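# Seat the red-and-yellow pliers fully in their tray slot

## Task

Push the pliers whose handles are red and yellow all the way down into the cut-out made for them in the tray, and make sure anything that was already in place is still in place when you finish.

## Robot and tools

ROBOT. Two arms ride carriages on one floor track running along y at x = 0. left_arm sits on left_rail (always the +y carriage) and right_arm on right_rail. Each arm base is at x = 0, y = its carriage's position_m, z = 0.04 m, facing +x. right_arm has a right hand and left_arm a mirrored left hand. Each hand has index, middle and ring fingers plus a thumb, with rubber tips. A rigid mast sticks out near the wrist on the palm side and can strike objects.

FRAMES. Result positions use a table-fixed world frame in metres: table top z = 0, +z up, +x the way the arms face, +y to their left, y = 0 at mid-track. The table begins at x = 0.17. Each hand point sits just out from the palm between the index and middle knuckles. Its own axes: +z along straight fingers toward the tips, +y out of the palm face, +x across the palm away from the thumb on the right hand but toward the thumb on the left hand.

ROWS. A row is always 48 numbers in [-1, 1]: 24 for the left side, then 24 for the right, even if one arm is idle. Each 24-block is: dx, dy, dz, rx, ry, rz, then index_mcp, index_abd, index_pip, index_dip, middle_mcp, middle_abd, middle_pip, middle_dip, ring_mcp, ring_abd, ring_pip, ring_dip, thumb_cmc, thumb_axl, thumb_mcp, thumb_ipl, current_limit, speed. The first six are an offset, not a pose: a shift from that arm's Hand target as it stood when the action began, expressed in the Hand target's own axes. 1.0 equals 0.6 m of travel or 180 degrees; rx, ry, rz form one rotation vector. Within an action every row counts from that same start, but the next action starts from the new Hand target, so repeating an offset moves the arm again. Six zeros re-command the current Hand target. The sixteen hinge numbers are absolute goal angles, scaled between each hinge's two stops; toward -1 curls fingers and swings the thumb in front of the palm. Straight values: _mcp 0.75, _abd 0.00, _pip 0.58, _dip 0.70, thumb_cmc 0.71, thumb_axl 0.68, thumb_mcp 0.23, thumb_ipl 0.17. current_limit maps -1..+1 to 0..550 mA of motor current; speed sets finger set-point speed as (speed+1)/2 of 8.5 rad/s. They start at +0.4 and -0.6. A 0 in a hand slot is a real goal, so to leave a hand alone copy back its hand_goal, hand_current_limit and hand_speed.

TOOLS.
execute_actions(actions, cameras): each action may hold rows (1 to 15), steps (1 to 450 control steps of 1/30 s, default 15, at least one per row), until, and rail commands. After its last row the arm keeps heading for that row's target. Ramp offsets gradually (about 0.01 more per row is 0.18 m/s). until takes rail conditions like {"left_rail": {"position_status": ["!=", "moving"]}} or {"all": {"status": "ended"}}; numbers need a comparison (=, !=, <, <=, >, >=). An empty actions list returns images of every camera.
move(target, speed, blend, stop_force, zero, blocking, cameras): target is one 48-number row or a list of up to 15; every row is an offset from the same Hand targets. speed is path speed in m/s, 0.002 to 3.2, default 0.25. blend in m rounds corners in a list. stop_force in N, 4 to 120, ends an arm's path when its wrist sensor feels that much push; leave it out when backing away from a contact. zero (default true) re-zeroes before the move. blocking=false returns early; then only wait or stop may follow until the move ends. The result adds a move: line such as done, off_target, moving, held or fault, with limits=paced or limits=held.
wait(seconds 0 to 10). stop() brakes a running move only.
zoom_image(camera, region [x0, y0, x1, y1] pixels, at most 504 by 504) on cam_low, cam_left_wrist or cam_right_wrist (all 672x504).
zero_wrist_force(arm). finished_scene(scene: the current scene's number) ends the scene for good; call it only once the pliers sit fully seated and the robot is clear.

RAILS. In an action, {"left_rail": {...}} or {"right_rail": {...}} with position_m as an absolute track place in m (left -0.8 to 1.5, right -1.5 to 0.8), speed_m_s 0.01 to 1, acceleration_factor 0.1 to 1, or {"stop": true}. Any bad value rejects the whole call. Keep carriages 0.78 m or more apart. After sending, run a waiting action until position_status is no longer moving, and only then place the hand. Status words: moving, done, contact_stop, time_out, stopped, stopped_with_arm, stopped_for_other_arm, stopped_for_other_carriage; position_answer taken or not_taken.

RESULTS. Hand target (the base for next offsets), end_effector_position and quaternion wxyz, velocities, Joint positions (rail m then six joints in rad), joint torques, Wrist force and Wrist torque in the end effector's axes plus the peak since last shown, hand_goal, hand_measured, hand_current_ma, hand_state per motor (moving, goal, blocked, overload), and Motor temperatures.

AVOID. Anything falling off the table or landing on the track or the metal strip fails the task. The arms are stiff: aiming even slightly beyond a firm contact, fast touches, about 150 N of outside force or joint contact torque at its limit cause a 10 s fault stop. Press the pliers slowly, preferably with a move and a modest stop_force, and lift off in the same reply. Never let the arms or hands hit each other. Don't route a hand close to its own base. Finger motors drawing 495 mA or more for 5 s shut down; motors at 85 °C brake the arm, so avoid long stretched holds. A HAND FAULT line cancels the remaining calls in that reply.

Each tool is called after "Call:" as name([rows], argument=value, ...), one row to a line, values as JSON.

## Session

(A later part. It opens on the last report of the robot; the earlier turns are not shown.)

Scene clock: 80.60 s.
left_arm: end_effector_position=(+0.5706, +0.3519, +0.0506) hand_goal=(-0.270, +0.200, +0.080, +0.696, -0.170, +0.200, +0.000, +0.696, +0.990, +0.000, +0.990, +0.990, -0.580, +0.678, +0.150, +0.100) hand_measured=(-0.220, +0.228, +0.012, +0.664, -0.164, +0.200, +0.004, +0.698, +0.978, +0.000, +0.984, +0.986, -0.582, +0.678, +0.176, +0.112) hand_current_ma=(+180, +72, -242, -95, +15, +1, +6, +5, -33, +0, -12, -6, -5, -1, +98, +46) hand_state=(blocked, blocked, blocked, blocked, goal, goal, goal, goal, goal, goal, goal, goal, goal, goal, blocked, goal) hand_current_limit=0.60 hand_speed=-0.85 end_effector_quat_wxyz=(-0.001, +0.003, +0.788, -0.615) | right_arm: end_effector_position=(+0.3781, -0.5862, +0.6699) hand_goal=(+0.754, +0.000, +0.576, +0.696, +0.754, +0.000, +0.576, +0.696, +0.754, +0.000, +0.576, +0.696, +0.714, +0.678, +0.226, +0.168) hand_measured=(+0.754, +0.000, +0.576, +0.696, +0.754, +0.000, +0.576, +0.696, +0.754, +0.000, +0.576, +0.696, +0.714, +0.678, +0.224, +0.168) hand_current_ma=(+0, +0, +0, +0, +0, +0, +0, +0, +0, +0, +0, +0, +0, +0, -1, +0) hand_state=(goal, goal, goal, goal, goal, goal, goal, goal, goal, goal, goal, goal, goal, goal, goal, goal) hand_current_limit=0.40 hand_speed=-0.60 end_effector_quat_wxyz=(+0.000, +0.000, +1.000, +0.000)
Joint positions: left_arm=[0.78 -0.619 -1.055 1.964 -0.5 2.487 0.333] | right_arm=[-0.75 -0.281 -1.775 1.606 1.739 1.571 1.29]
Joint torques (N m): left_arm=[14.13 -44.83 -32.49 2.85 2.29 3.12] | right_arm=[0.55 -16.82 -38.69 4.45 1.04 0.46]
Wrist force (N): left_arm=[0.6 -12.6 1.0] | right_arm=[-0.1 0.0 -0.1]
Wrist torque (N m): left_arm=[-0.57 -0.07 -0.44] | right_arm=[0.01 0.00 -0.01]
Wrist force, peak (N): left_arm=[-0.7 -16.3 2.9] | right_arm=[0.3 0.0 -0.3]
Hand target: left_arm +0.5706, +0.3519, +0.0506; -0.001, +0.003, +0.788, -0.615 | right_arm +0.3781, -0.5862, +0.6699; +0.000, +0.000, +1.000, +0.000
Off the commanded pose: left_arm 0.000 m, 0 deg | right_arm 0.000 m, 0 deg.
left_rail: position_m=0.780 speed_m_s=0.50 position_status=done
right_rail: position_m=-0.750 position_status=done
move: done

Call:
move([
  [0,-0.0032,-0.0008,0,0,0,-0.1781,0.2,0.0029,0.6957,-0.0836,0.2,-0.0438,0.6957,0.99,0,0.99,0.99,-0.58,0.677,0.2247,0.1676,0.75,-0.6,0,0,0,0,0,0,0.754,0,0.576,0.696,0.754,0,0.576,0.696,0.754,0,0.576,0.696,0.714,0.678,0.226,0.168,0.4,-0.6],
  [0,-0.1617,-0.0403,0,0,0,-0.1781,0.2,0.0029,0.6957,-0.0836,0.2,-0.0438,0.6957,0.99,0,0.99,0.99,-0.58,0.677,0.2247,0.1676,0.75,-0.6,0,0,0,0,0,0,0.754,0,0.576,0.696,0.754,0,0.576,0.696,0.754,0,0.576,0.696,0.714,0.678,0.226,0.168,0.4,-0.6],
], speed=[0.03,0.12])

Scene clock: 83.07 s.
left_arm: end_effector_position=(+0.5705, +0.3518, +0.1505) hand_goal=(-0.178, +0.200, +0.002, +0.696, -0.084, +0.200, -0.044, +0.696, +0.990, +0.000, +0.990, +0.990, -0.580, +0.678, +0.224, +0.168) hand_measured=(-0.182, +0.202, +0.000, +0.694, -0.090, +0.200, -0.040, +0.698, +0.978, +0.000, +0.984, +0.986, -0.582, +0.678, +0.220, +0.166) hand_current_ma=(-9, +3, -3, -4, -15, +1, +9, +5, -33, +0, -12, -6, -4, -1, -8, -5) hand_state=(goal, goal, goal, goal, goal, goal, goal, goal, goal, goal, goal, goal, goal, goal, goal, goal) hand_current_limit=0.75 hand_speed=-0.60 end_effector_quat_wxyz=(-0.001, +0.003, +0.788, -0.615) | right_arm: end_effector_position=(+0.3781, -0.5862, +0.6699) hand_goal=(+0.754, +0.000, +0.576, +0.696, +0.754, +0.000, +0.576, +0.696, +0.754, +0.000, +0.576, +0.696, +0.714, +0.678, +0.226, +0.168) hand_measured=(+0.754, +0.000, +0.576, +0.696, +0.754, +0.000, +0.576, +0.696, +0.754, +0.000, +0.576, +0.696, +0.714, +0.678, +0.224, +0.168) hand_current_ma=(+0, +0, +0, +0, +0, +0, +0, +0, +0, +0, +0, +0, +0, +0, -1, +0) hand_state=(goal, goal, goal, goal, goal, goal, goal, goal, goal, goal, goal, goal, goal, goal, goal, goal) hand_current_limit=0.40 hand_speed=-0.60 end_effector_quat_wxyz=(+0.000, +0.000, +1.000, +0.000)
Joint positions: left_arm=[0.78 -0.619 -1.184 1.924 -0.33 2.487 0.333] | right_arm=[-0.75 -0.281 -1.775 1.606 1.739 1.571 1.29]
Joint torques (N m): left_arm=[-8.54 -71.26 -43.37 2.42 -1.26 2.68] | right_arm=[2.44 -21.2 -38.99 4.44 0.42 0.76]
Wrist force (N): left_arm=[0.7 0.3 0.3] | right_arm=[0.0 0.3 -0.2]
Wrist torque (N m): left_arm=[-0.10 0.02 0.10] | right_arm=[0.05 0.00 0.01]
Wrist force, peak (N): left_arm=[0.4 -12.8 1.0] | right_arm=[-0.1 0.3 -0.5]
Hand target: left_arm +0.5705, +0.3518, +0.1506; -0.001, +0.003, +0.788, -0.615 | right_arm +0.3781, -0.5862, +0.6699; +0.000, +0.000, +1.000, +0.000
Off the commanded pose: left_arm 0.000 m, 0 deg | right_arm 0.000 m, 0 deg.
left_rail: position_m=0.780 speed_m_s=0.50 position_status=done
right_rail: position_m=-0.750 position_status=done
move: done

Call:
move(target=[-0.24,-0.205,-0.2073,-0.4222,0,0,0.754,0,0.576,0.696,0.99,0,0.99,0.99,0.99,0,0.99,0.99,-0.58,0.677,0.2247,0.1676,0.75,-0.2,0,0,0,0,0,0,0.754,0,0.576,0.696,0.754,0,0.576,0.696,0.754,0,0.576,0.696,0.714,0.678,0.226,0.168,0.4,-0.6], speed=0.4, cameras=["cam_left_wrist"])

Call:
zoom_image(camera="cam_left_wrist", region=[80, 0, 320, 240])

Scene clock: 86.03 s.
left_arm: end_effector_position=(+0.7149, +0.4418, +0.3002) hand_goal=(+0.754, +0.000, +0.576, +0.696, +0.990, +0.000, +0.990, +0.990, +0.990, +0.000, +0.990, +0.990, -0.580, +0.678, +0.224, +0.168) hand_measured=(+0.750, +0.002, +0.572, +0.694, +0.976, +0.004, +0.984, +0.988, +0.978, +0.000, +0.984, +0.986, -0.582, +0.678, +0.220, +0.166) hand_current_ma=(-10, +4, -6, -5, -38, +5, -14, -5, -33, +0, -12, -6, -4, -1, -7, -5) hand_state=(goal, goal, goal, goal, goal, goal, goal, goal, goal, goal, goal, goal, goal, goal, goal, goal) hand_current_limit=0.75 hand_speed=-0.20 end_effector_quat_wxyz=(+0.001, +0.003, +1.000, +0.000) | right_arm: end_effector_position=(+0.3781, -0.5862, +0.6699) hand_goal=(+0.754, +0.000, +0.576, +0.696, +0.754, +0.000, +0.576, +0.696, +0.754, +0.000, +0.576, +0.696, +0.714, +0.678, +0.226, +0.168) hand_measured=(+0.754, +0.000, +0.576, +0.696, +0.754, +0.000, +0.576, +0.696, +0.754, +0.000, +0.576, +0.696, +0.714, +0.678, +0.224, +0.168) hand_current_ma=(+0, +0, +0, +0, +0, +0, +0, +0, +0, +0, +0, +0, +0, +0, -1, +0) hand_state=(goal, goal, goal, goal, goal, goal, goal, goal, goal, goal, goal, goal, goal, goal, goal, goal) hand_current_limit=0.40 hand_speed=-0.60 end_effector_quat_wxyz=(+0.000, +0.000, +1.000, +0.000)
Joint positions: left_arm=[0.78 -0.728 -0.865 1.113 1.322 1.57 0.849] | right_arm=[-0.75 -0.281 -1.775 1.606 1.739 1.571 1.29]
Joint torques (N m): left_arm=[-7.04 -73.79 -49.99 5.96 -1.89 -1.72] | right_arm=[0.81 -19.07 -40.56 4.31 0.72 0.01]
Wrist force (N): left_arm=[0.0 -0.3 0.1] | right_arm=[0.1 0.0 0.0]
Wrist torque (N m): left_arm=[-0.04 0.10 0.21] | right_arm=[0.00 -0.02 0.01]
Wrist force, peak (N): left_arm=[3.3 4.0 -5.4] | right_arm=[0.2 -0.5 -0.2]
Hand target: left_arm +0.7149, +0.4418, +0.3002; +0.001, +0.003, +1.000, +0.000 | right_arm +0.3781, -0.5862, +0.6699; +0.000, +0.000, +1.000, +0.000
Off the commanded pose: left_arm 0.000 m, 0 deg | right_arm 0.000 m, 0 deg.
left_rail: position_m=0.780 speed_m_s=0.50 position_status=done
right_rail: position_m=-0.750 position_status=done
move: done
camera_calibration:
cam_left_wrist: T_world_to_cam=[[0.780053, -0.623769, 0.0492977, -0.334013], [-0.475722, -0.540042, 0.694293, 0.330492], [-0.406455, -0.565037, -0.718002, 0.876123], [0, 0, 0, 1]] pos_world=[0.773876, 0.465175, 0.416067]
Images, in order (width x height): cam_left_wrist 672x504.

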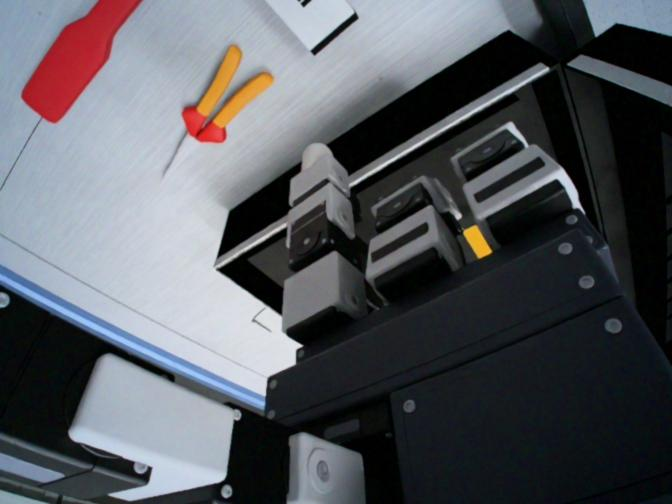

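Scaled by 2.100 from the camera's 672x504 image, which has a finer 960x720 frame.

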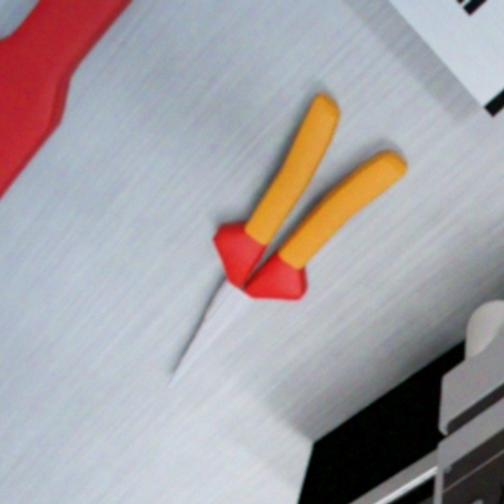

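Call:
move(target=[0.2338,-0.1423,0.2503,0.4552,-0.0128,-0.0158,-0.1781,0.2,0.0029,0.6957,-0.0836,0.2,-0.0438,0.6957,0.99,0,0.99,0.99,-0.58,0.677,0.2247,0.1676,0.75,-0.4,0,0,0,0,0,0,0.754,0,0.576,0.696,0.754,0,0.576,0.696,0.754,0,0.576,0.696,0.714,0.678,0.226,0.168,0.4,-0.6], speed=0.4)

Call:
move(target=[0,0.1073,0.0151,0,0,0,-0.1781,0.2,0.0029,0.6957,-0.0836,0.2,-0.0438,0.6957,0.99,0,0.99,0.99,-0.58,0.677,0.2247,0.1676,0.75,-0.4,0,0,0,0,0,0,0.754,0,0.576,0.696,0.754,0,0.576,0.696,0.754,0,0.576,0.696,0.714,0.678,0.226,0.168,0.4,-0.6], speed=0.1)

Call:
move(target=[0,0.0545,0.0077,0,0,0,-0.1781,0.2,0.0029,0.6957,-0.0836,0.2,-0.0438,0.6957,0.99,0,0.99,0.99,-0.58,0.677,0.2247,0.1676,0.75,-0.4,0,0,0,0,0,0,0.754,0,0.576,0.696,0.754,0,0.576,0.696,0.754,0,0.576,0.696,0.714,0.678,0.226,0.168,0.4,-0.6], speed=0.025, stop_force=4, cameras=["cam_left_wrist"])

Scene clock: 90.97 s.
left_arm: end_effector_position=(+0.5743, +0.3574, +0.1498) hand_goal=(-0.178, +0.200, +0.002, +0.696, -0.084, +0.200, -0.044, +0.696, +0.990, +0.000, +0.990, +0.990, -0.580, +0.678, +0.224, +0.168) hand_measured=(-0.178, +0.196, +0.006, +0.694, -0.084, +0.196, -0.040, +0.698, +0.978, +0.000, +0.984, +0.986, -0.582, +0.678, +0.222, +0.166) hand_current_ma=(+1, -6, +9, -4, +0, -8, +8, +5, -33, +0, -12, -6, -4, -1, -7, -5) hand_state=(goal, goal, goal, goal, goal, goal, goal, goal, goal, goal, goal, goal, goal, goal, goal, goal) hand_current_limit=0.75 hand_speed=-0.40 end_effector_quat_wxyz=(+0.017, -0.020, +0.755, -0.655) | right_arm: end_effector_position=(+0.3781, -0.5862, +0.6699) hand_goal=(+0.754, +0.000, +0.576, +0.696, +0.754, +0.000, +0.576, +0.696, +0.754, +0.000, +0.576, +0.696, +0.714, +0.678, +0.226, +0.168) hand_measured=(+0.754, +0.000, +0.576, +0.696, +0.754, +0.000, +0.576, +0.696, +0.754, +0.000, +0.576, +0.696, +0.714, +0.678, +0.224, +0.168) hand_current_ma=(+0, +0, +0, +0, +0, +0, +0, +0, +0, +0, +0, +0, +0, +0, -1, +0) hand_state=(goal, goal, goal, goal, goal, goal, goal, goal, goal, goal, goal, goal, goal, goal, goal, goal) hand_current_limit=0.40 hand_speed=-0.60 end_effector_quat_wxyz=(+0.000, +0.000, +1.000, +0.000)
Joint positions: left_arm=[0.78 -0.601 -1.209 2.005 -0.567 2.476 0.181] | right_arm=[-0.75 -0.281 -1.775 1.606 1.739 1.571 1.29]
Joint torques (N m): left_arm=[-4.82 -70.23 -17.87 -2.75 -1.52 -1.78] | right_arm=[3.49 -20.18 -39.94 4.54 0.76 0.44]
Wrist force (N): left_arm=[1.0 0.5 0.5] | right_arm=[0.2 -0.1 -0.2]
Wrist torque (N m): left_arm=[-0.13 0.00 0.35] | right_arm=[0.00 -0.02 0.01]
Wrist force, peak (N): left_arm=[1.4 1.2 0.5] | right_arm=[0.1 0.4 -0.4]
Hand target: left_arm +0.5743, +0.3573, +0.1498; +0.017, -0.020, +0.755, -0.655 | right_arm +0.3781, -0.5862, +0.6699; +0.000, +0.000, +1.000, +0.000
Off the commanded pose: left_arm 0.000 m, 0 deg | right_arm 0.000 m, 0 deg.
left_rail: position_m=0.780 speed_m_s=0.50 position_status=done
right_rail: position_m=-0.750 position_status=done
move: done

Scene clock: 92.07 s.
left_arm: end_effector_position=(+0.5742, +0.3574, +0.0849) hand_goal=(-0.178, +0.200, +0.002, +0.696, -0.084, +0.200, -0.044, +0.696, +0.990, +0.000, +0.990, +0.990, -0.580, +0.678, +0.224, +0.168) hand_measured=(-0.178, +0.196, +0.006, +0.694, -0.084, +0.196, -0.040, +0.698, +0.978, +0.000, +0.984, +0.986, -0.582, +0.678, +0.222, +0.166) hand_current_ma=(+1, -6, +9, -4, -1, -8, +8, +5, -33, +0, -11, -6, -4, -1, -7, -5) hand_state=(goal, goal, goal, goal, goal, goal, goal, goal, goal, goal, goal, goal, goal, goal, goal, goal) hand_current_limit=0.75 hand_speed=-0.40 end_effector_quat_wxyz=(+0.017, -0.020, +0.755, -0.655) | right_arm: end_effector_position=(+0.3781, -0.5862, +0.6699) hand_goal=(+0.754, +0.000, +0.576, +0.696, +0.754, +0.000, +0.576, +0.696, +0.754, +0.000, +0.576, +0.696, +0.714, +0.678, +0.226, +0.168) hand_measured=(+0.754, +0.000, +0.576, +0.696, +0.754, +0.000, +0.576, +0.696, +0.754, +0.000, +0.576, +0.696, +0.714, +0.678, +0.224, +0.168) hand_current_ma=(+0, +0, +0, +0, +0, +0, +0, +0, +0, +0, +0, +0, +0, +0, -1, +0) hand_state=(goal, goal, goal, goal, goal, goal, goal, goal, goal, goal, goal, goal, goal, goal, goal, goal) hand_current_limit=0.40 hand_speed=-0.60 end_effector_quat_wxyz=(+0.000, +0.000, +1.000, +0.000)
Joint positions: left_arm=[0.78 -0.601 -1.12 2.032 -0.683 2.475 0.181] | right_arm=[-0.75 -0.281 -1.775 1.606 1.739 1.571 1.29]
Joint torques (N m): left_arm=[-1.6 -49.83 -14.03 -3.05 -0.15 -1.91] | right_arm=[2.04 -18.83 -40.88 4.55 0.61 0.23]
Wrist force (N): left_arm=[0.9 0.5 0.3] | right_arm=[0.1 0.1 0.1]
Wrist torque (N m): left_arm=[-0.13 0.01 0.32] | right_arm=[0.00 -0.02 0.00]
Wrist force, peak (N): left_arm=[0.9 1.3 0.5] | right_arm=[0.2 0.0 -0.3]
Hand target: left_arm +0.5742, +0.3574, +0.0848; +0.017, -0.020, +0.755, -0.655 | right_arm +0.3781, -0.5862, +0.6699; +0.000, +0.000, +1.000, +0.000
Off the commanded pose: left_arm 0.000 m, 0 deg | right_arm 0.000 m, 0 deg.
left_rail: position_m=0.780 speed_m_s=0.50 position_status=done
right_rail: position_m=-0.750 position_status=done
move: done

Scene clock: 94.50 s.
left_arm: end_effector_position=(+0.5742, +0.3574, +0.0522) hand_goal=(-0.178, +0.200, +0.002, +0.696, -0.084, +0.200, -0.044, +0.696, +0.990, +0.000, +0.990, +0.990, -0.580, +0.678, +0.224, +0.168) hand_measured=(-0.178, +0.196, +0.006, +0.694, -0.084, +0.196, -0.040, +0.698, +0.978, +0.000, +0.984, +0.986, -0.582, +0.678, +0.222, +0.166) hand_current_ma=(+1, -6, +9, -4, -1, -8, +8, +5, -33, +0, -11, -6, -3, -1, -6, -5) hand_state=(goal, goal, goal, goal, goal, goal, goal, goal, goal, goal, goal, goal, goal, goal, goal, goal) hand_current_limit=0.75 hand_speed=-0.40 end_effector_quat_wxyz=(+0.017, -0.020, +0.755, -0.655) | right_arm: end_effector_position=(+0.3781, -0.5862, +0.6699) hand_goal=(+0.754, +0.000, +0.576, +0.696, +0.754, +0.000, +0.576, +0.696, +0.754, +0.000, +0.576, +0.696, +0.714, +0.678, +0.226, +0.168) hand_measured=(+0.754, +0.000, +0.576, +0.696, +0.754, +0.000, +0.576, +0.696, +0.754, +0.000, +0.576, +0.696, +0.714, +0.678, +0.224, +0.168) hand_current_ma=(+0, +0, +0, +0, +0, +0, +0, +0, +0, +0, +0, +0, +0, +0, -1, +0) hand_state=(goal, goal, goal, goal, goal, goal, goal, goal, goal, goal, goal, goal, goal, goal, goal, goal) hand_current_limit=0.40 hand_speed=-0.60 end_effector_quat_wxyz=(+0.000, +0.000, +1.000, +0.000)
Joint positions: left_arm=[0.78 -0.601 -1.072 2.041 -0.74 2.476 0.181] | right_arm=[-0.75 -0.281 -1.775 1.606 1.739 1.571 1.29]
Joint torques (N m): left_arm=[8.75 -69.99 -15.16 1.8 1.93 0.44] | right_arm=[1.02 -18.61 -39.45 4.51 0.97 0.33]
Wrist force (N): left_arm=[0.7 -4.4 0.2] | right_arm=[-0.3 0.0 -0.1]
Wrist torque (N m): left_arm=[-0.62 0.02 0.28] | right_arm=[0.01 0.03 -0.03]
Wrist force, peak (N): left_arm=[1.0 -6.0 0.2] | right_arm=[0.0 0.2 -0.5]
Hand target: left_arm +0.5742, +0.3574, +0.0522; +0.017, -0.020, +0.755, -0.655 | right_arm +0.3781, -0.5862, +0.6699; +0.000, +0.000, +1.000, +0.000
Off the commanded pose: left_arm 0.000 m, 0 deg | right_arm 0.000 m, 0 deg.
left_rail: position_m=0.780 speed_m_s=0.50 position_status=done
right_rail: position_m=-0.750 position_status=done
move: contact (left_arm)
camera_calibration:
cam_left_wrist: T_world_to_cam=[[0.785252, 0.00250471, 0.619171, -0.521328], [-0.502741, 0.586299, 0.63522, 0.00622923], [-0.361428, -0.810091, 0.461652, 0.593284], [0, 0, 0, 1]] pos_world=[0.626935, 0.478268, 0.044944]
Images, in order (width x height): cam_left_wrist 672x504.

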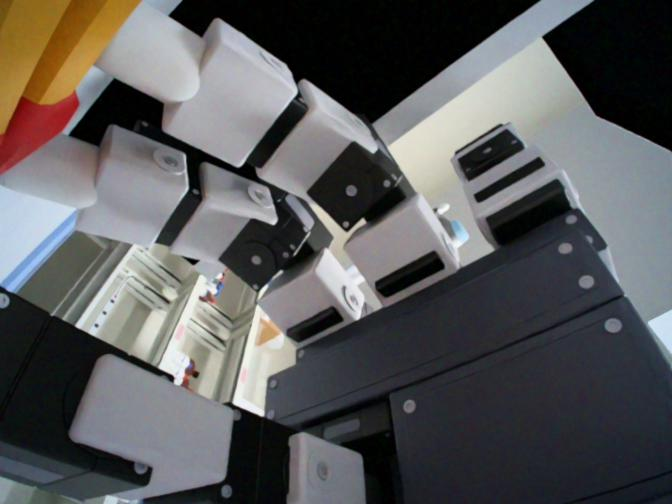

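Call:
execute_actions([
  {"rows":[[0,0,0,0,0,0,-0.30,0.2,0.09,0.6957,-0.24,0.2,0.0,0.6957,0.99,0,0.99,0.99,-0.58,0.677,0.0562,0.0378,0.75,-0.85,0,0,0,0,0,0,0.754,0,0.576,0.696,0.754,0,0.576,0.696,0.754,0,0.576,0.696,0.714,0.678,0.226,0.168,0.4,-0.6]],"steps":45},
])

Scene clock: 96.43 s.
left_arm: end_effector_position=(+0.5742, +0.3574, +0.0522) hand_goal=(-0.300, +0.200, +0.090, +0.696, -0.240, +0.200, +0.000, +0.696, +0.990, +0.000, +0.990, +0.990, -0.580, +0.678, +0.056, +0.038) hand_measured=(-0.292, +0.196, +0.092, +0.696, -0.196, +0.196, +0.010, +0.700, +0.978, +0.000, +0.984, +0.986, -0.582, +0.678, +0.222, +0.122) hand_current_ma=(+16, -6, +2, -1, +148, -7, +22, +7, -33, +0, -11, -6, -3, -1, +481, +445) hand_state=(goal, goal, goal, goal, blocked, goal, goal, goal, goal, goal, goal, goal, goal, goal, blocked, blocked) hand_current_limit=0.75 hand_speed=-0.85 end_effector_quat_wxyz=(+0.017, -0.020, +0.755, -0.655) | right_arm: end_effector_position=(+0.3781, -0.5862, +0.6699) hand_goal=(+0.754, +0.000, +0.576, +0.696, +0.754, +0.000, +0.576, +0.696, +0.754, +0.000, +0.576, +0.696, +0.714, +0.678, +0.226, +0.168) hand_measured=(+0.754, +0.000, +0.576, +0.696, +0.754, +0.000, +0.576, +0.696, +0.754, +0.000, +0.576, +0.696, +0.714, +0.678, +0.224, +0.168) hand_current_ma=(+0, +0, +0, +0, +0, +0, +0, +0, +0, +0, +0, +0, +0, +0, -1, +0) hand_state=(goal, goal, goal, goal, goal, goal, goal, goal, goal, goal, goal, goal, goal, goal, goal, goal) hand_current_limit=0.40 hand_speed=-0.60 end_effector_quat_wxyz=(+0.000, +0.000, +1.000, +0.000)
Joint positions: left_arm=[0.78 -0.601 -1.072 2.041 -0.74 2.476 0.181] | right_arm=[-0.75 -0.281 -1.775 1.606 1.739 1.571 1.29]
Joint torques (N m): left_arm=[5.53 -66.75 -22.19 -1.63 1.63 0.36] | right_arm=[0.29 -20.61 -39.48 4.48 1.11 0.32]
Wrist force (N): left_arm=[0.7 -5.6 -4.6] | right_arm=[0.3 -0.1 -0.1]
Wrist torque (N m): left_arm=[-0.98 0.07 0.30] | right_arm=[-0.01 -0.03 0.02]
Wrist force, peak (N): left_arm=[0.5 -5.8 -4.5] | right_arm=[0.1 0.3 -0.4]
Hand target: left_arm +0.5742, +0.3574, +0.0522; +0.017, -0.020, +0.755, -0.655 | right_arm +0.3781, -0.5862, +0.6699; +0.000, +0.000, +1.000, +0.000
Off the commanded pose: left_arm 0.000 m, 0 deg | right_arm 0.000 m, 0 deg.
left_rail: position_m=0.780 speed_m_s=0.50 position_status=done
right_rail: position_m=-0.750 position_status=done

Call:
execute_actions([
  {"rows":[[0,0,0,0,0,0,-0.38,0.2,0.11,0.6957,-0.30,0.2,0.0,0.6957,0.99,0,0.99,0.99,-0.58,0.677,0.03,0.02,0.75,-0.85,0,0,0,0,0,0,0.754,0,0.576,0.696,0.754,0,0.576,0.696,0.754,0,0.576,0.696,0.714,0.678,0.226,0.168,0.4,-0.6]],"steps":30},
], cameras=["cam_left_wrist"])

Scene clock: 98.90 s.
left_arm: end_effector_position=(+0.5742, +0.3574, +0.0522) hand_goal=(-0.380, +0.200, +0.110, +0.696, -0.300, +0.200, +0.000, +0.696, +0.990, +0.000, +0.990, +0.990, -0.580, +0.678, +0.030, +0.020) hand_measured=(-0.318, +0.196, +0.120, +0.698, -0.206, +0.196, +0.018, +0.702, +0.978, +0.000, +0.984, +0.986, -0.582, +0.678, +0.222, +0.122) hand_current_ma=(+234, -6, +24, +3, +381, -7, +47, +13, -33, +0, -11, -6, -3, -1, +481, +481) hand_state=(blocked, goal, goal, goal, blocked, goal, goal, goal, goal, goal, goal, goal, goal, goal, blocked, blocked) hand_current_limit=0.75 hand_speed=-0.85 end_effector_quat_wxyz=(+0.017, -0.020, +0.755, -0.655) | right_arm: end_effector_position=(+0.3781, -0.5862, +0.6699) hand_goal=(+0.754, +0.000, +0.576, +0.696, +0.754, +0.000, +0.576, +0.696, +0.754, +0.000, +0.576, +0.696, +0.714, +0.678, +0.226, +0.168) hand_measured=(+0.754, +0.000, +0.576, +0.696, +0.754, +0.000, +0.576, +0.696, +0.754, +0.000, +0.576, +0.696, +0.714, +0.678, +0.224, +0.168) hand_current_ma=(+0, +0, +0, +0, +0, +0, +0, +0, +0, +0, +0, +0, +0, +0, -1, +0) hand_state=(goal, goal, goal, goal, goal, goal, goal, goal, goal, goal, goal, goal, goal, goal, goal, goal) hand_current_limit=0.40 hand_speed=-0.60 end_effector_quat_wxyz=(+0.000, +0.000, +1.000, +0.000)
Joint positions: left_arm=[0.78 -0.601 -1.072 2.041 -0.74 2.476 0.181] | right_arm=[-0.75 -0.281 -1.775 1.606 1.739 1.571 1.29]
Joint torques (N m): left_arm=[1.43 -56.75 -29.88 -2.28 1.62 0.42] | right_arm=[3.04 -20.37 -39.67 4.27 0.95 0.33]
Wrist force (N): left_arm=[-0.1 -8.7 -2.0] | right_arm=[-0.1 0.0 -0.1]
Wrist torque (N m): left_arm=[-0.94 0.08 0.25] | right_arm=[0.01 0.01 -0.01]
Wrist force, peak (N): left_arm=[-0.1 -9.1 -1.8] | right_arm=[0.3 -0.4 -0.3]
Hand target: left_arm +0.5742, +0.3574, +0.0522; +0.017, -0.020, +0.755, -0.655 | right_arm +0.3781, -0.5862, +0.6699; +0.000, +0.000, +1.000, +0.000
Off the commanded pose: left_arm 0.000 m, 0 deg | right_arm 0.000 m, 0 deg.
left_rail: position_m=0.780 speed_m_s=0.50 position_status=done
right_rail: position_m=-0.750 position_status=done
camera_calibration:
cam_left_wrist: T_world_to_cam=[[0.785213, 0.00255067, 0.619221, -0.521328], [-0.502803, 0.586299, 0.635172, 0.00627001], [-0.361429, -0.810091, 0.461652, 0.593284], [0, 0, 0, 1]] pos_world=[0.626935, 0.478268, 0.0449438]
Images, in order (width x height): cam_left_wrist 672x504.

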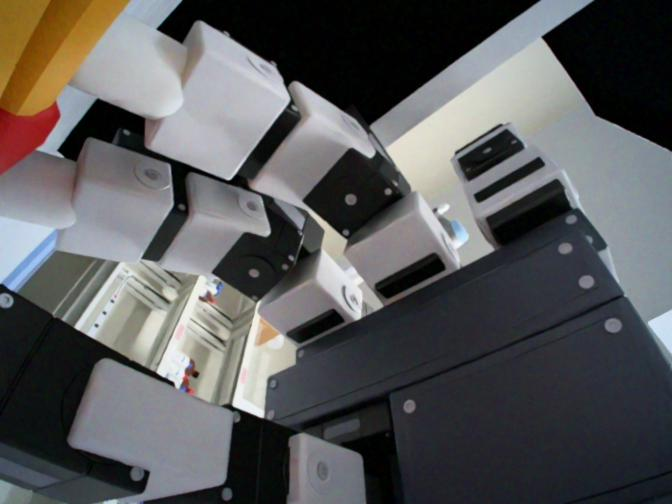

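Call:
move(target=[0,-0.033,-0.0046,0,0,0,-0.38,0.2,0.11,0.6957,-0.30,0.2,0.0,0.6957,0.99,0,0.99,0.99,-0.58,0.677,0.03,0.02,0.75,-0.85,0,0,0,0,0,0,0.754,0,0.576,0.696,0.754,0,0.576,0.696,0.754,0,0.576,0.696,0.714,0.678,0.226,0.168,0.4,-0.6], speed=0.025)

Scene clock: 100.27 s.
left_arm: end_effector_position=(+0.5742, +0.3574, +0.0721) hand_goal=(-0.380, +0.200, +0.110, +0.696, -0.300, +0.200, +0.000, +0.696, +0.990, +0.000, +0.990, +0.990, -0.580, +0.678, +0.030, +0.020) hand_measured=(-0.318, +0.196, +0.140, +0.710, -0.206, +0.196, +0.042, +0.716, +0.978, +0.000, +0.984, +0.986, -0.582, +0.678, +0.222, +0.090) hand_current_ma=(+234, -7, +89, +35, +381, -7, +134, +52, -33, +0, -11, -6, -2, -1, +481, +358) hand_state=(blocked, goal, blocked, goal, blocked, goal, blocked, goal, goal, goal, goal, goal, goal, goal, blocked, blocked) hand_current_limit=0.75 hand_speed=-0.85 end_effector_quat_wxyz=(+0.017, -0.020, +0.755, -0.655) | right_arm: end_effector_position=(+0.3781, -0.5862, +0.6699) hand_goal=(+0.754, +0.000, +0.576, +0.696, +0.754, +0.000, +0.576, +0.696, +0.754, +0.000, +0.576, +0.696, +0.714, +0.678, +0.226, +0.168) hand_measured=(+0.754, +0.000, +0.576, +0.696, +0.754, +0.000, +0.576, +0.696, +0.754, +0.000, +0.576, +0.696, +0.714, +0.678, +0.224, +0.168) hand_current_ma=(+0, +0, +0, +0, +0, +0, +0, +0, +0, +0, +0, +0, +0, +0, -1, +0) hand_state=(goal, goal, goal, goal, goal, goal, goal, goal, goal, goal, goal, goal, goal, goal, goal, goal) hand_current_limit=0.40 hand_speed=-0.60 end_effector_quat_wxyz=(+0.000, +0.000, +1.000, +0.000)
Joint positions: left_arm=[0.78 -0.601 -1.102 2.036 -0.705 2.476 0.18] | right_arm=[-0.75 -0.281 -1.775 1.606 1.739 1.571 1.29]
Joint torques (N m): left_arm=[-9.24 -71.61 -38.5 1.5 -1.55 -0.33] | right_arm=[-0.27 -19.28 -39.57 4.45 1.04 0.8]
Wrist force (N): left_arm=[0.8 2.0 0.6] | right_arm=[0.1 0.3 -0.2]
Wrist torque (N m): left_arm=[-0.05 0.01 0.34] | right_arm=[0.05 -0.02 0.01]
Wrist force, peak (N): left_arm=[-0.2 -8.9 -1.8] | right_arm=[0.4 -0.2 -0.3]
Hand target: left_arm +0.5742, +0.3574, +0.0722; +0.017, -0.020, +0.755, -0.655 | right_arm +0.3781, -0.5862, +0.6699; +0.000, +0.000, +1.000, +0.000
Off the commanded pose: left_arm 0.000 m, 0 deg | right_arm 0.000 m, 0 deg.
left_rail: position_m=0.780 speed_m_s=0.50 position_status=done
right_rail: position_m=-0.750 position_status=done
move: done

Call:
move(target=[0,-0.2112,-0.0297,0,0,0,-0.38,0.2,0.11,0.6957,-0.30,0.2,0.0,0.6957,0.99,0,0.99,0.99,-0.58,0.677,0.03,0.02,0.75,-0.85,-0.1752,0.1323,0.4888,0,0,-0.4813,0.754,0,0.576,0.696,0.754,0,0.576,0.696,0.754,0,0.576,0.696,0.714,0.678,0.226,0.168,0.4,-0.6], speed=0.25)

Call:
execute_actions([
  {"right_rail":{"position_m":-0.5,"speed_m_s":0.4,"acceleration_factor":0.4},"left_rail":{"position_m":0.6,"speed_m_s":0.2,"acceleration_factor":0.15},"steps":150,"until":{"all":{"status":"ended"}}},
], cameras=["cam_right_wrist"])

Scene clock: 104.77 s.
left_arm: end_effector_position=(+0.5743, +0.3572, +0.2001) hand_goal=(-0.380, +0.200, +0.110, +0.696, -0.300, +0.200, +0.000, +0.696, +0.990, +0.000, +0.990, +0.990, -0.580, +0.678, +0.030, +0.020) hand_measured=(-0.318, +0.196, +0.140, +0.710, -0.206, +0.196, +0.042, +0.716, +0.978, +0.000, +0.984, +0.986, -0.582, +0.678, +0.222, +0.090) hand_current_ma=(+234, -7, +89, +35, +381, -7, +134, +52, -33, +0, -11, -6, -2, -1, +481, +358) hand_state=(blocked, goal, blocked, goal, blocked, goal, blocked, goal, goal, goal, goal, goal, goal, goal, blocked, blocked) hand_current_limit=0.75 hand_speed=-0.85 end_effector_quat_wxyz=(+0.017, -0.020, +0.755, -0.655) | right_arm: end_effector_position=(+0.4832, -0.5068, +0.3767) hand_goal=(+0.754, +0.000, +0.576, +0.696, +0.754, +0.000, +0.576, +0.696, +0.754, +0.000, +0.576, +0.696, +0.714, +0.678, +0.226, +0.168) hand_measured=(+0.754, +0.000, +0.576, +0.696, +0.754, +0.000, +0.576, +0.696, +0.754, +0.000, +0.576, +0.696, +0.714, +0.678, +0.224, +0.168) hand_current_ma=(+0, +0, +0, +0, +0, +0, +0, +0, +0, +0, +0, +0, +0, +0, -1, +0) hand_state=(goal, goal, goal, goal, goal, goal, goal, goal, goal, goal, goal, goal, goal, goal, goal, goal) hand_current_limit=0.40 hand_speed=-0.60 end_effector_quat_wxyz=(+0.000, +0.686, -0.728, +0.000)
Joint positions: left_arm=[0.78 -0.601 -1.27 1.975 -0.476 2.475 0.18] | right_arm=[-0.75 0.072 -1.305 1.641 1.234 1.571 0.131]
Joint torques (N m): left_arm=[-10 -68.92 -46.92 1.53 -1.37 1.67] | right_arm=[11.62 -41.19 -39.31 1.85 -2.3 -2.08]
Wrist force (N): left_arm=[0.8 2.0 0.8] | right_arm=[0.1 0.1 0.0]
Wrist torque (N m): left_arm=[-0.08 0.01 0.34] | right_arm=[-0.01 -0.04 0.07]
Wrist force, peak (N): left_arm=[0.9 2.4 0.7] | right_arm=[0.6 -0.1 -0.9]
Hand target: left_arm +0.5743, +0.3572, +0.2002; +0.017, -0.020, +0.755, -0.655 | right_arm +0.4832, -0.5068, +0.3766; +0.000, +0.686, -0.728, +0.000
Off the commanded pose: left_arm 0.000 m, 0 deg | right_arm 0.000 m, 0 deg.
left_rail: position_m=0.780 speed_m_s=0.50 position_status=done
right_rail: position_m=-0.750 position_status=done
move: done

Scene clock: 107.30 s.
left_arm: end_effector_position=(+0.5743, +0.1772, +0.2002) hand_goal=(-0.380, +0.200, +0.110, +0.696, -0.300, +0.200, +0.000, +0.696, +0.990, +0.000, +0.990, +0.990, -0.580, +0.678, +0.030, +0.020) hand_measured=(-0.318, +0.196, +0.140, +0.710, -0.206, +0.196, +0.042, +0.716, +0.978, +0.000, +0.984, +0.986, -0.582, +0.678, +0.222, +0.090) hand_current_ma=(+234, -7, +90, +35, +381, -7, +134, +52, -33, +0, -11, -6, -2, -1, +481, +357) hand_state=(blocked, goal, blocked, goal, blocked, goal, blocked, goal, goal, goal, goal, goal, goal, goal, blocked, blocked) hand_current_limit=0.75 hand_speed=-0.85 end_effector_quat_wxyz=(+0.017, -0.020, +0.755, -0.655) | right_arm: end_effector_position=(+0.4832, -0.2568, +0.3766) hand_goal=(+0.754, +0.000, +0.576, +0.696, +0.754, +0.000, +0.576, +0.696, +0.754, +0.000, +0.576, +0.696, +0.714, +0.678, +0.226, +0.168) hand_measured=(+0.754, +0.000, +0.576, +0.696, +0.754, +0.000, +0.576, +0.696, +0.754, +0.000, +0.576, +0.696, +0.714, +0.678, +0.224, +0.168) hand_current_ma=(+0, +0, +0, +0, +0, +0, +0, +0, +0, +0, +0, +0, +0, +0, -1, +0) hand_state=(goal, goal, goal, goal, goal, goal, goal, goal, goal, goal, goal, goal, goal, goal, goal, goal) hand_current_limit=0.40 hand_speed=-0.60 end_effector_quat_wxyz=(+0.000, +0.686, -0.728, +0.000)
Joint positions: left_arm=[0.6 -0.601 -1.27 1.975 -0.476 2.475 0.18] | right_arm=[-0.5 0.072 -1.305 1.641 1.234 1.571 0.131]
Joint torques (N m): left_arm=[-2.75 -62.45 -44 1.17 -0.95 1.96] | right_arm=[-7.36 -46.03 -38.47 2.59 -0.68 -1.75]
Wrist force (N): left_arm=[0.7 1.9 0.9] | right_arm=[0.0 0.0 0.1]
Wrist torque (N m): left_arm=[-0.10 0.01 0.34] | right_arm=[-0.02 -0.04 0.07]
Wrist force, peak (N): left_arm=[0.7 2.3 0.9] | right_arm=[-0.9 -0.4 0.0]
Hand target: left_arm +0.5743, +0.1772, +0.2002; +0.017, -0.020, +0.755, -0.655 | right_arm +0.4832, -0.2568, +0.3766; +0.000, +0.686, -0.728, +0.000
Off the commanded pose: left_arm 0.000 m, 0 deg | right_arm 0.000 m, 0 deg.
left_rail: position_m=0.600 speed_m_s=0.20 position_status=done
right_rail: position_m=-0.500 speed_m_s=0.40 position_status=done
camera_calibration:
cam_right_wrist: T_world_to_cam=[[-0.542829, 0.839183, 0.0333018, 0.495957], [0.600706, 0.360247, 0.713705, -0.518353], [0.586932, 0.407424, -0.699655, 0.208625], [0, 0, 0, 1]] pos_world=[0.458149, -0.314462, 0.4994]
Images, in order (width x height): cam_right_wrist 672x504.

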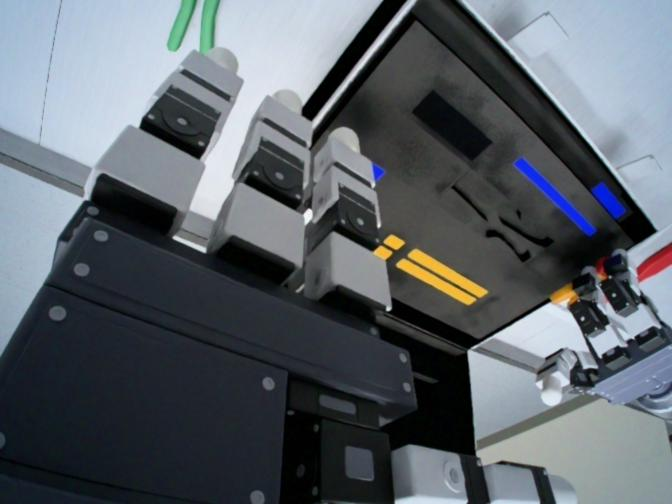

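Call:
zoom_image(camera="cam_right_wrist", region=[440, 165, 560, 275])

Call:
zoom_image(camera="cam_right_wrist", region=[530, 230, 672, 360])

Scaled by 4.200 from the camera's 672x504 image, which has a finer 960x720 frame.

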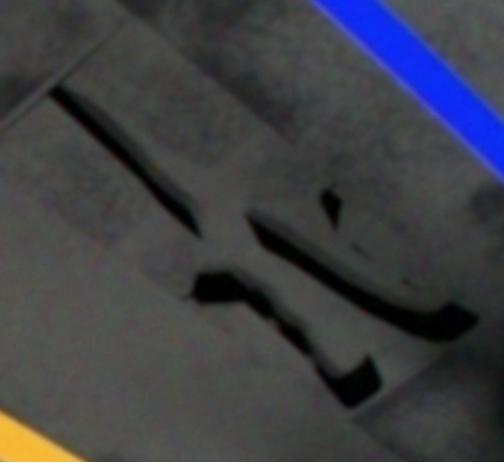

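Scaled by 3.549 from the camera's 672x504 image, which has a finer 960x720 frame.

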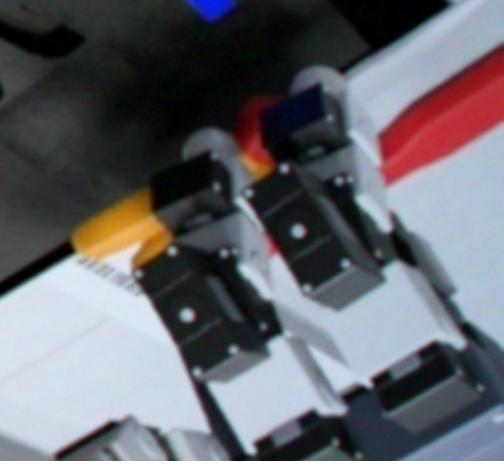

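Call:
move(target=[-0.1458,-0.0252,0.1789,0,-0.4505,-0.0632,-0.38,0.2,0.11,0.6957,-0.30,0.2,0.0,0.6957,0.99,0,0.99,0.99,-0.58,0.677,0.03,0.02,0.75,-0.85,0,0,0,0,0,0,0.754,0,0.576,0.696,0.754,0,0.576,0.696,0.754,0,0.576,0.696,0.714,0.678,0.226,0.168,0.4,-0.6], speed=0.15, cameras=["cam_right_wrist"])

Call:
zoom_image(camera="cam_right_wrist", region=[440, 165, 600, 315])

Scene clock: 113.53 s.
left_arm: end_effector_position=(+0.6674, +0.0736, +0.2000) hand_goal=(-0.380, +0.200, +0.110, +0.696, -0.300, +0.200, +0.000, +0.696, +0.990, +0.000, +0.990, +0.990, -0.580, +0.678, +0.030, +0.020) hand_measured=(-0.318, +0.196, +0.140, +0.710, -0.206, +0.196, +0.042, +0.716, +0.978, +0.000, +0.984, +0.986, -0.582, +0.678, +0.222, +0.090) hand_current_ma=(+234, -7, +91, +36, +381, -7, +134, +52, -33, +0, -11, -6, -2, -1, +481, +356) hand_state=(blocked, goal, blocked, goal, blocked, goal, blocked, goal, goal, goal, goal, goal, goal, goal, blocked, blocked) hand_current_limit=0.75 hand_speed=-0.85 end_effector_quat_wxyz=(+0.443, -0.509, +0.557, -0.484) | right_arm: end_effector_position=(+0.4832, -0.2568, +0.3766) hand_goal=(+0.754, +0.000, +0.576, +0.696, +0.754, +0.000, +0.576, +0.696, +0.754, +0.000, +0.576, +0.696, +0.714, +0.678, +0.226, +0.168) hand_measured=(+0.754, +0.000, +0.576, +0.696, +0.754, +0.000, +0.576, +0.696, +0.754, +0.000, +0.576, +0.696, +0.714, +0.678, +0.224, +0.168) hand_current_ma=(+0, +0, +0, +0, +0, +0, +0, +0, +0, +0, +0, +0, +0, +0, -1, +0) hand_state=(goal, goal, goal, goal, goal, goal, goal, goal, goal, goal, goal, goal, goal, goal, goal, goal) hand_current_limit=0.40 hand_speed=-0.60 end_effector_quat_wxyz=(+0.000, +0.686, -0.728, +0.000)
Joint positions: left_arm=[0.6 -1.105 -1.211 1.892 -0.419 0.571 -0.221] | right_arm=[-0.5 0.072 -1.305 1.641 1.234 1.571 0.131]
Joint torques (N m): left_arm=[-9.23 -49.01 -46.71 1.88 -2.58 -2.11] | right_arm=[-6.68 -53.77 -32.58 3.39 0.43 -1.14]
Wrist force (N): left_arm=[0.7 1.9 0.6] | right_arm=[-0.1 0.0 0.0]
Wrist torque (N m): left_arm=[-0.03 -0.01 0.33] | right_arm=[-0.01 -0.02 0.06]
Wrist force, peak (N): left_arm=[0.7 2.4 0.5] | right_arm=[-0.6 -0.1 0.0]
Hand target: left_arm +0.6674, +0.0736, +0.2000; +0.443, -0.509, +0.557, -0.484 | right_arm +0.4832, -0.2568, +0.3766; +0.000, +0.686, -0.728, +0.000
Off the commanded pose: left_arm 0.000 m, 0 deg | right_arm 0.000 m, 0 deg.
left_rail: position_m=0.600 speed_m_s=0.20 position_status=done
right_rail: position_m=-0.500 speed_m_s=0.40 position_status=done
move: done
camera_calibration:
cam_right_wrist: T_world_to_cam=[[-0.542829, 0.839183, 0.0333018, 0.495957], [0.600706, 0.360247, 0.713705, -0.518353], [0.586932, 0.407424, -0.699655, 0.208625], [0, 0, 0, 1]] pos_world=[0.458149, -0.314462, 0.4994]
Images, in order (width x height): cam_right_wrist 672x504.

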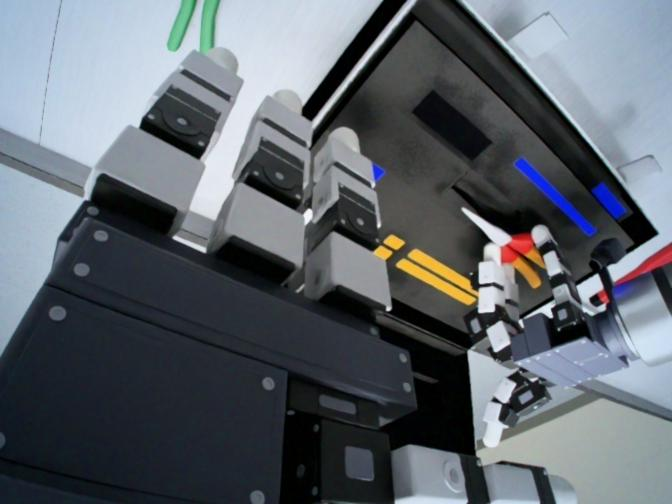

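Scaled by 3.150 from the camera's 672x504 image, which has a finer 960x720 frame.

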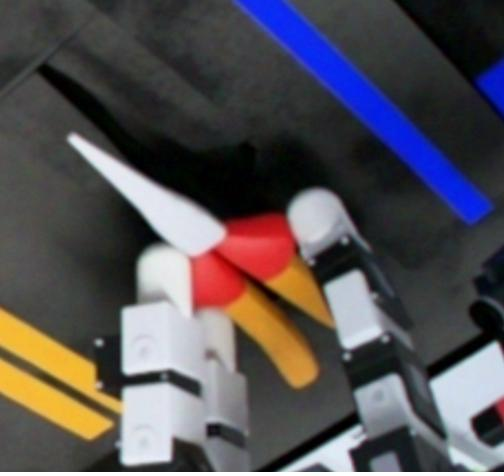

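Call:
move(target=[0,0.0545,0.0077,0,0,0,-0.38,0.2,0.11,0.6957,-0.30,0.2,0.0,0.6957,0.99,0,0.99,0.99,-0.58,0.677,0.03,0.02,0.75,-0.85,0,0,0,0,0,0,0.754,0,0.576,0.696,0.754,0,0.576,0.696,0.754,0,0.576,0.696,0.714,0.678,0.226,0.168,0.4,-0.6], speed=0.05, stop_force=5, cameras=["cam_right_wrist"])

Call:
zoom_image(camera="cam_right_wrist", region=[440, 165, 560, 275])

Scene clock: 115.93 s.
left_arm: end_effector_position=(+0.6674, +0.0736, +0.1670) hand_goal=(-0.380, +0.200, +0.110, +0.696, -0.300, +0.200, +0.000, +0.696, +0.990, +0.000, +0.990, +0.990, -0.580, +0.678, +0.030, +0.020) hand_measured=(-0.318, +0.196, +0.140, +0.710, -0.206, +0.196, +0.042, +0.716, +0.978, +0.000, +0.984, +0.986, -0.582, +0.678, +0.222, +0.090) hand_current_ma=(+234, -7, +91, +36, +381, -7, +134, +52, -33, +0, -11, -6, -2, -1, +481, +356) hand_state=(blocked, goal, blocked, goal, blocked, goal, blocked, goal, goal, goal, goal, goal, goal, goal, blocked, blocked) hand_current_limit=0.75 hand_speed=-0.85 end_effector_quat_wxyz=(+0.443, -0.509, +0.557, -0.484) | right_arm: end_effector_position=(+0.4832, -0.2568, +0.3766) hand_goal=(+0.754, +0.000, +0.576, +0.696, +0.754, +0.000, +0.576, +0.696, +0.754, +0.000, +0.576, +0.696, +0.714, +0.678, +0.226, +0.168) hand_measured=(+0.754, +0.000, +0.576, +0.696, +0.754, +0.000, +0.576, +0.696, +0.754, +0.000, +0.576, +0.696, +0.714, +0.678, +0.224, +0.168) hand_current_ma=(+0, +0, +0, +0, +0, +0, +0, +0, +0, +0, +0, +0, +0, +0, -1, +0) hand_state=(goal, goal, goal, goal, goal, goal, goal, goal, goal, goal, goal, goal, goal, goal, goal, goal) hand_current_limit=0.40 hand_speed=-0.60 end_effector_quat_wxyz=(+0.000, +0.686, -0.728, +0.000)
Joint positions: left_arm=[0.6 -1.105 -1.174 1.912 -0.476 0.571 -0.221] | right_arm=[-0.5 0.072 -1.305 1.641 1.234 1.571 0.131]
Joint torques (N m): left_arm=[8.29 -48.85 -20.8 -2.76 0.86 2.08] | right_arm=[-6.78 -60.73 -28.21 3.91 0.43 -2.08]
Wrist force (N): left_arm=[0.5 1.8 0.6] | right_arm=[0.0 -0.1 0.1]
Wrist torque (N m): left_arm=[-0.06 0.00 0.34] | right_arm=[-0.03 -0.04 0.07]
Wrist force, peak (N): left_arm=[0.7 2.6 0.7] | right_arm=[0.1 -0.5 -0.2]
Hand target: left_arm +0.6674, +0.0736, +0.1670; +0.443, -0.509, +0.557, -0.484 | right_arm +0.4832, -0.2568, +0.3766; +0.000, +0.686, -0.728, +0.000
Off the commanded pose: left_arm 0.000 m, 0 deg | right_arm 0.000 m, 0 deg.
left_rail: position_m=0.600 speed_m_s=0.20 position_status=done
right_rail: position_m=-0.500 speed_m_s=0.40 position_status=done
move: done
camera_calibration:
cam_right_wrist: T_world_to_cam=[[-0.542829, 0.839183, 0.0333018, 0.495957], [0.600706, 0.360247, 0.713705, -0.518353], [0.586932, 0.407424, -0.699655, 0.208625], [0, 0, 0, 1]] pos_world=[0.458149, -0.314462, 0.4994]
Images, in order (width x height): cam_right_wrist 672x504.

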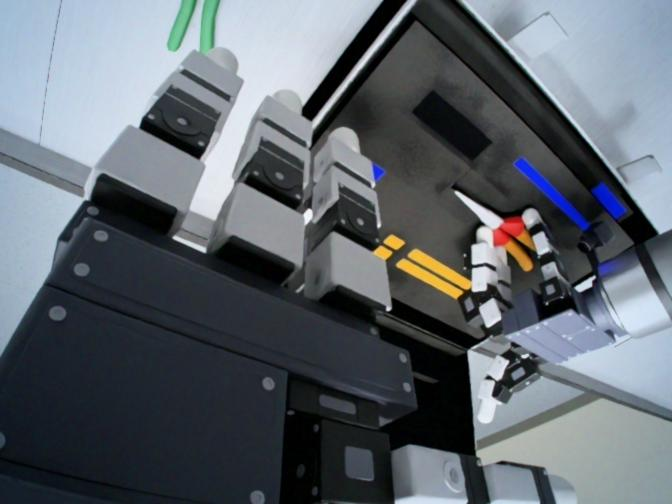

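Scaled by 4.200 from the camera's 672x504 image, which has a finer 960x720 frame.

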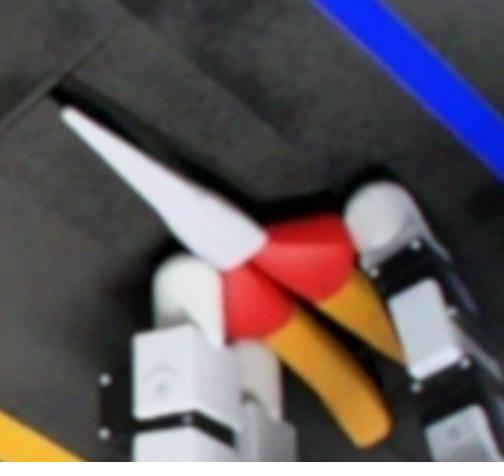

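Call:
move(target=[0,0.0165,0.0023,0,0,0,-0.38,0.2,0.11,0.6957,-0.30,0.2,0.0,0.6957,0.99,0,0.99,0.99,-0.58,0.677,0.03,0.02,0.75,-0.85,0,0,0,0,0,0,0.754,0,0.576,0.696,0.754,0,0.576,0.696,0.754,0,0.576,0.696,0.714,0.678,0.226,0.168,0.4,-0.6], speed=0.02, stop_force=4, cameras=["cam_right_wrist"])

Call:
zoom_image(camera="cam_right_wrist", region=[440, 165, 560, 275])

Scene clock: 118.47 s.
left_arm: end_effector_position=(+0.6674, +0.0736, +0.1590) hand_goal=(-0.380, +0.200, +0.110, +0.696, -0.300, +0.200, +0.000, +0.696, +0.990, +0.000, +0.990, +0.990, -0.580, +0.678, +0.030, +0.020) hand_measured=(-0.318, +0.196, +0.140, +0.710, -0.206, +0.196, +0.042, +0.716, +0.978, +0.000, +0.984, +0.986, -0.580, +0.678, +0.222, +0.090) hand_current_ma=(+234, -7, +91, +36, +381, -7, +134, +52, -33, +0, -11, -6, -1, -1, +481, +352) hand_state=(blocked, goal, blocked, goal, blocked, goal, blocked, goal, goal, goal, goal, goal, goal, goal, blocked, blocked) hand_current_limit=0.75 hand_speed=-0.85 end_effector_quat_wxyz=(+0.443, -0.509, +0.557, -0.484) | right_arm: end_effector_position=(+0.4832, -0.2568, +0.3766) hand_goal=(+0.754, +0.000, +0.576, +0.696, +0.754, +0.000, +0.576, +0.696, +0.754, +0.000, +0.576, +0.696, +0.714, +0.678, +0.226, +0.168) hand_measured=(+0.754, +0.000, +0.576, +0.696, +0.754, +0.000, +0.576, +0.696, +0.754, +0.000, +0.576, +0.696, +0.714, +0.678, +0.224, +0.168) hand_current_ma=(+0, +0, +0, +0, +0, +0, +0, +0, +0, +0, +0, +0, +0, +0, -1, +0) hand_state=(goal, goal, goal, goal, goal, goal, goal, goal, goal, goal, goal, goal, goal, goal, goal, goal) hand_current_limit=0.40 hand_speed=-0.60 end_effector_quat_wxyz=(+0.000, +0.686, -0.728, +0.000)
Joint positions: left_arm=[0.6 -1.105 -1.165 1.916 -0.489 0.571 -0.221] | right_arm=[-0.5 0.072 -1.305 1.641 1.234 1.571 0.131]
Joint torques (N m): left_arm=[7.79 -71.56 -43.45 1.94 0.82 1.16] | right_arm=[-4.5 -63.75 -28.57 4.57 -0.06 -1.63]
Wrist force (N): left_arm=[0.8 -1.8 0.1] | right_arm=[0.0 -0.3 0.0]
Wrist torque (N m): left_arm=[-0.41 -0.03 0.32] | right_arm=[-0.06 -0.04 0.06]
Wrist force, peak (N): left_arm=[0.4 -5.3 -0.2] | right_arm=[-0.2 -0.5 0.0]
Hand target: left_arm +0.6674, +0.0736, +0.1591; +0.443, -0.509, +0.557, -0.484 (not the last commanded pose) | right_arm +0.4832, -0.2568, +0.3766; +0.000, +0.686, -0.728, +0.000
Off the commanded pose: left_arm 0.002 m, 0 deg | right_arm 0.000 m, 0 deg.
left_rail: position_m=0.600 speed_m_s=0.20 position_status=done
right_rail: position_m=-0.500 speed_m_s=0.40 position_status=done
move: contact (left_arm)
camera_calibration:
cam_right_wrist: T_world_to_cam=[[-0.542829, 0.839183, 0.0333018, 0.495957], [0.600706, 0.360247, 0.713705, -0.518353], [0.586932, 0.407424, -0.699655, 0.208625], [0, 0, 0, 1]] pos_world=[0.458149, -0.314462, 0.4994]
Images, in order (width x height): cam_right_wrist 672x504.

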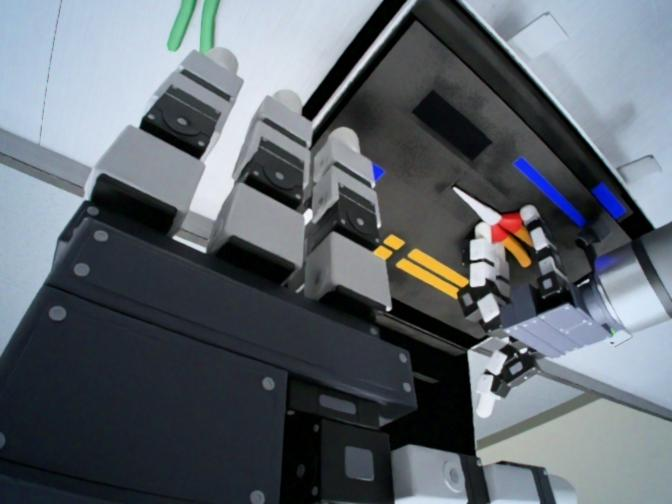

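Scaled by 4.200 from the camera's 672x504 image, which has a finer 960x720 frame.

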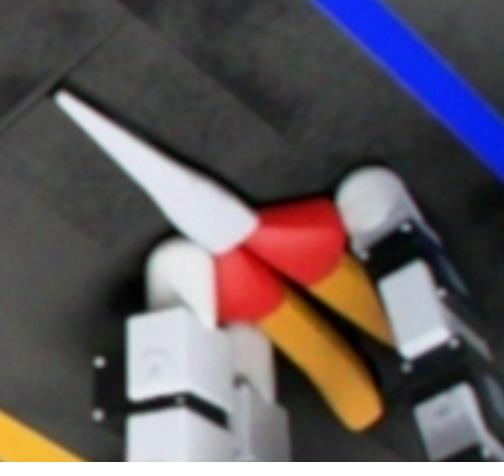

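Call:
zoom_image(camera="cam_right_wrist", region=[448, 180, 508, 230])

Call:
zoom_image(camera="cam_right_wrist", region=[490, 200, 560, 275])

Scaled by 8.400 from the camera's 672x504 image, which has a finer 960x720 frame.

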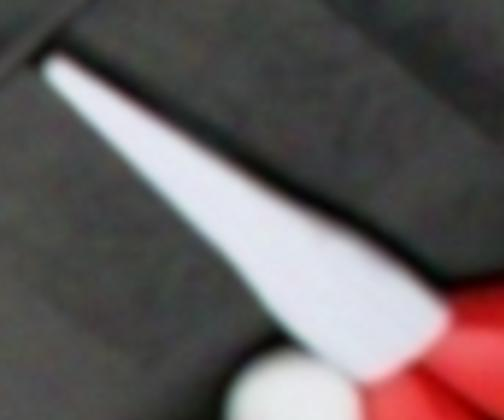

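Scaled by 6.720 from the camera's 672x504 image, which has a finer 960x720 frame.

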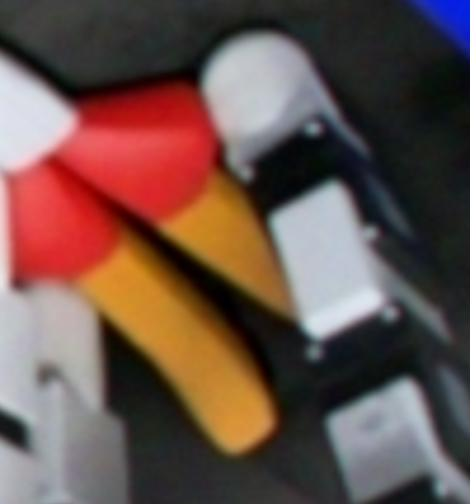

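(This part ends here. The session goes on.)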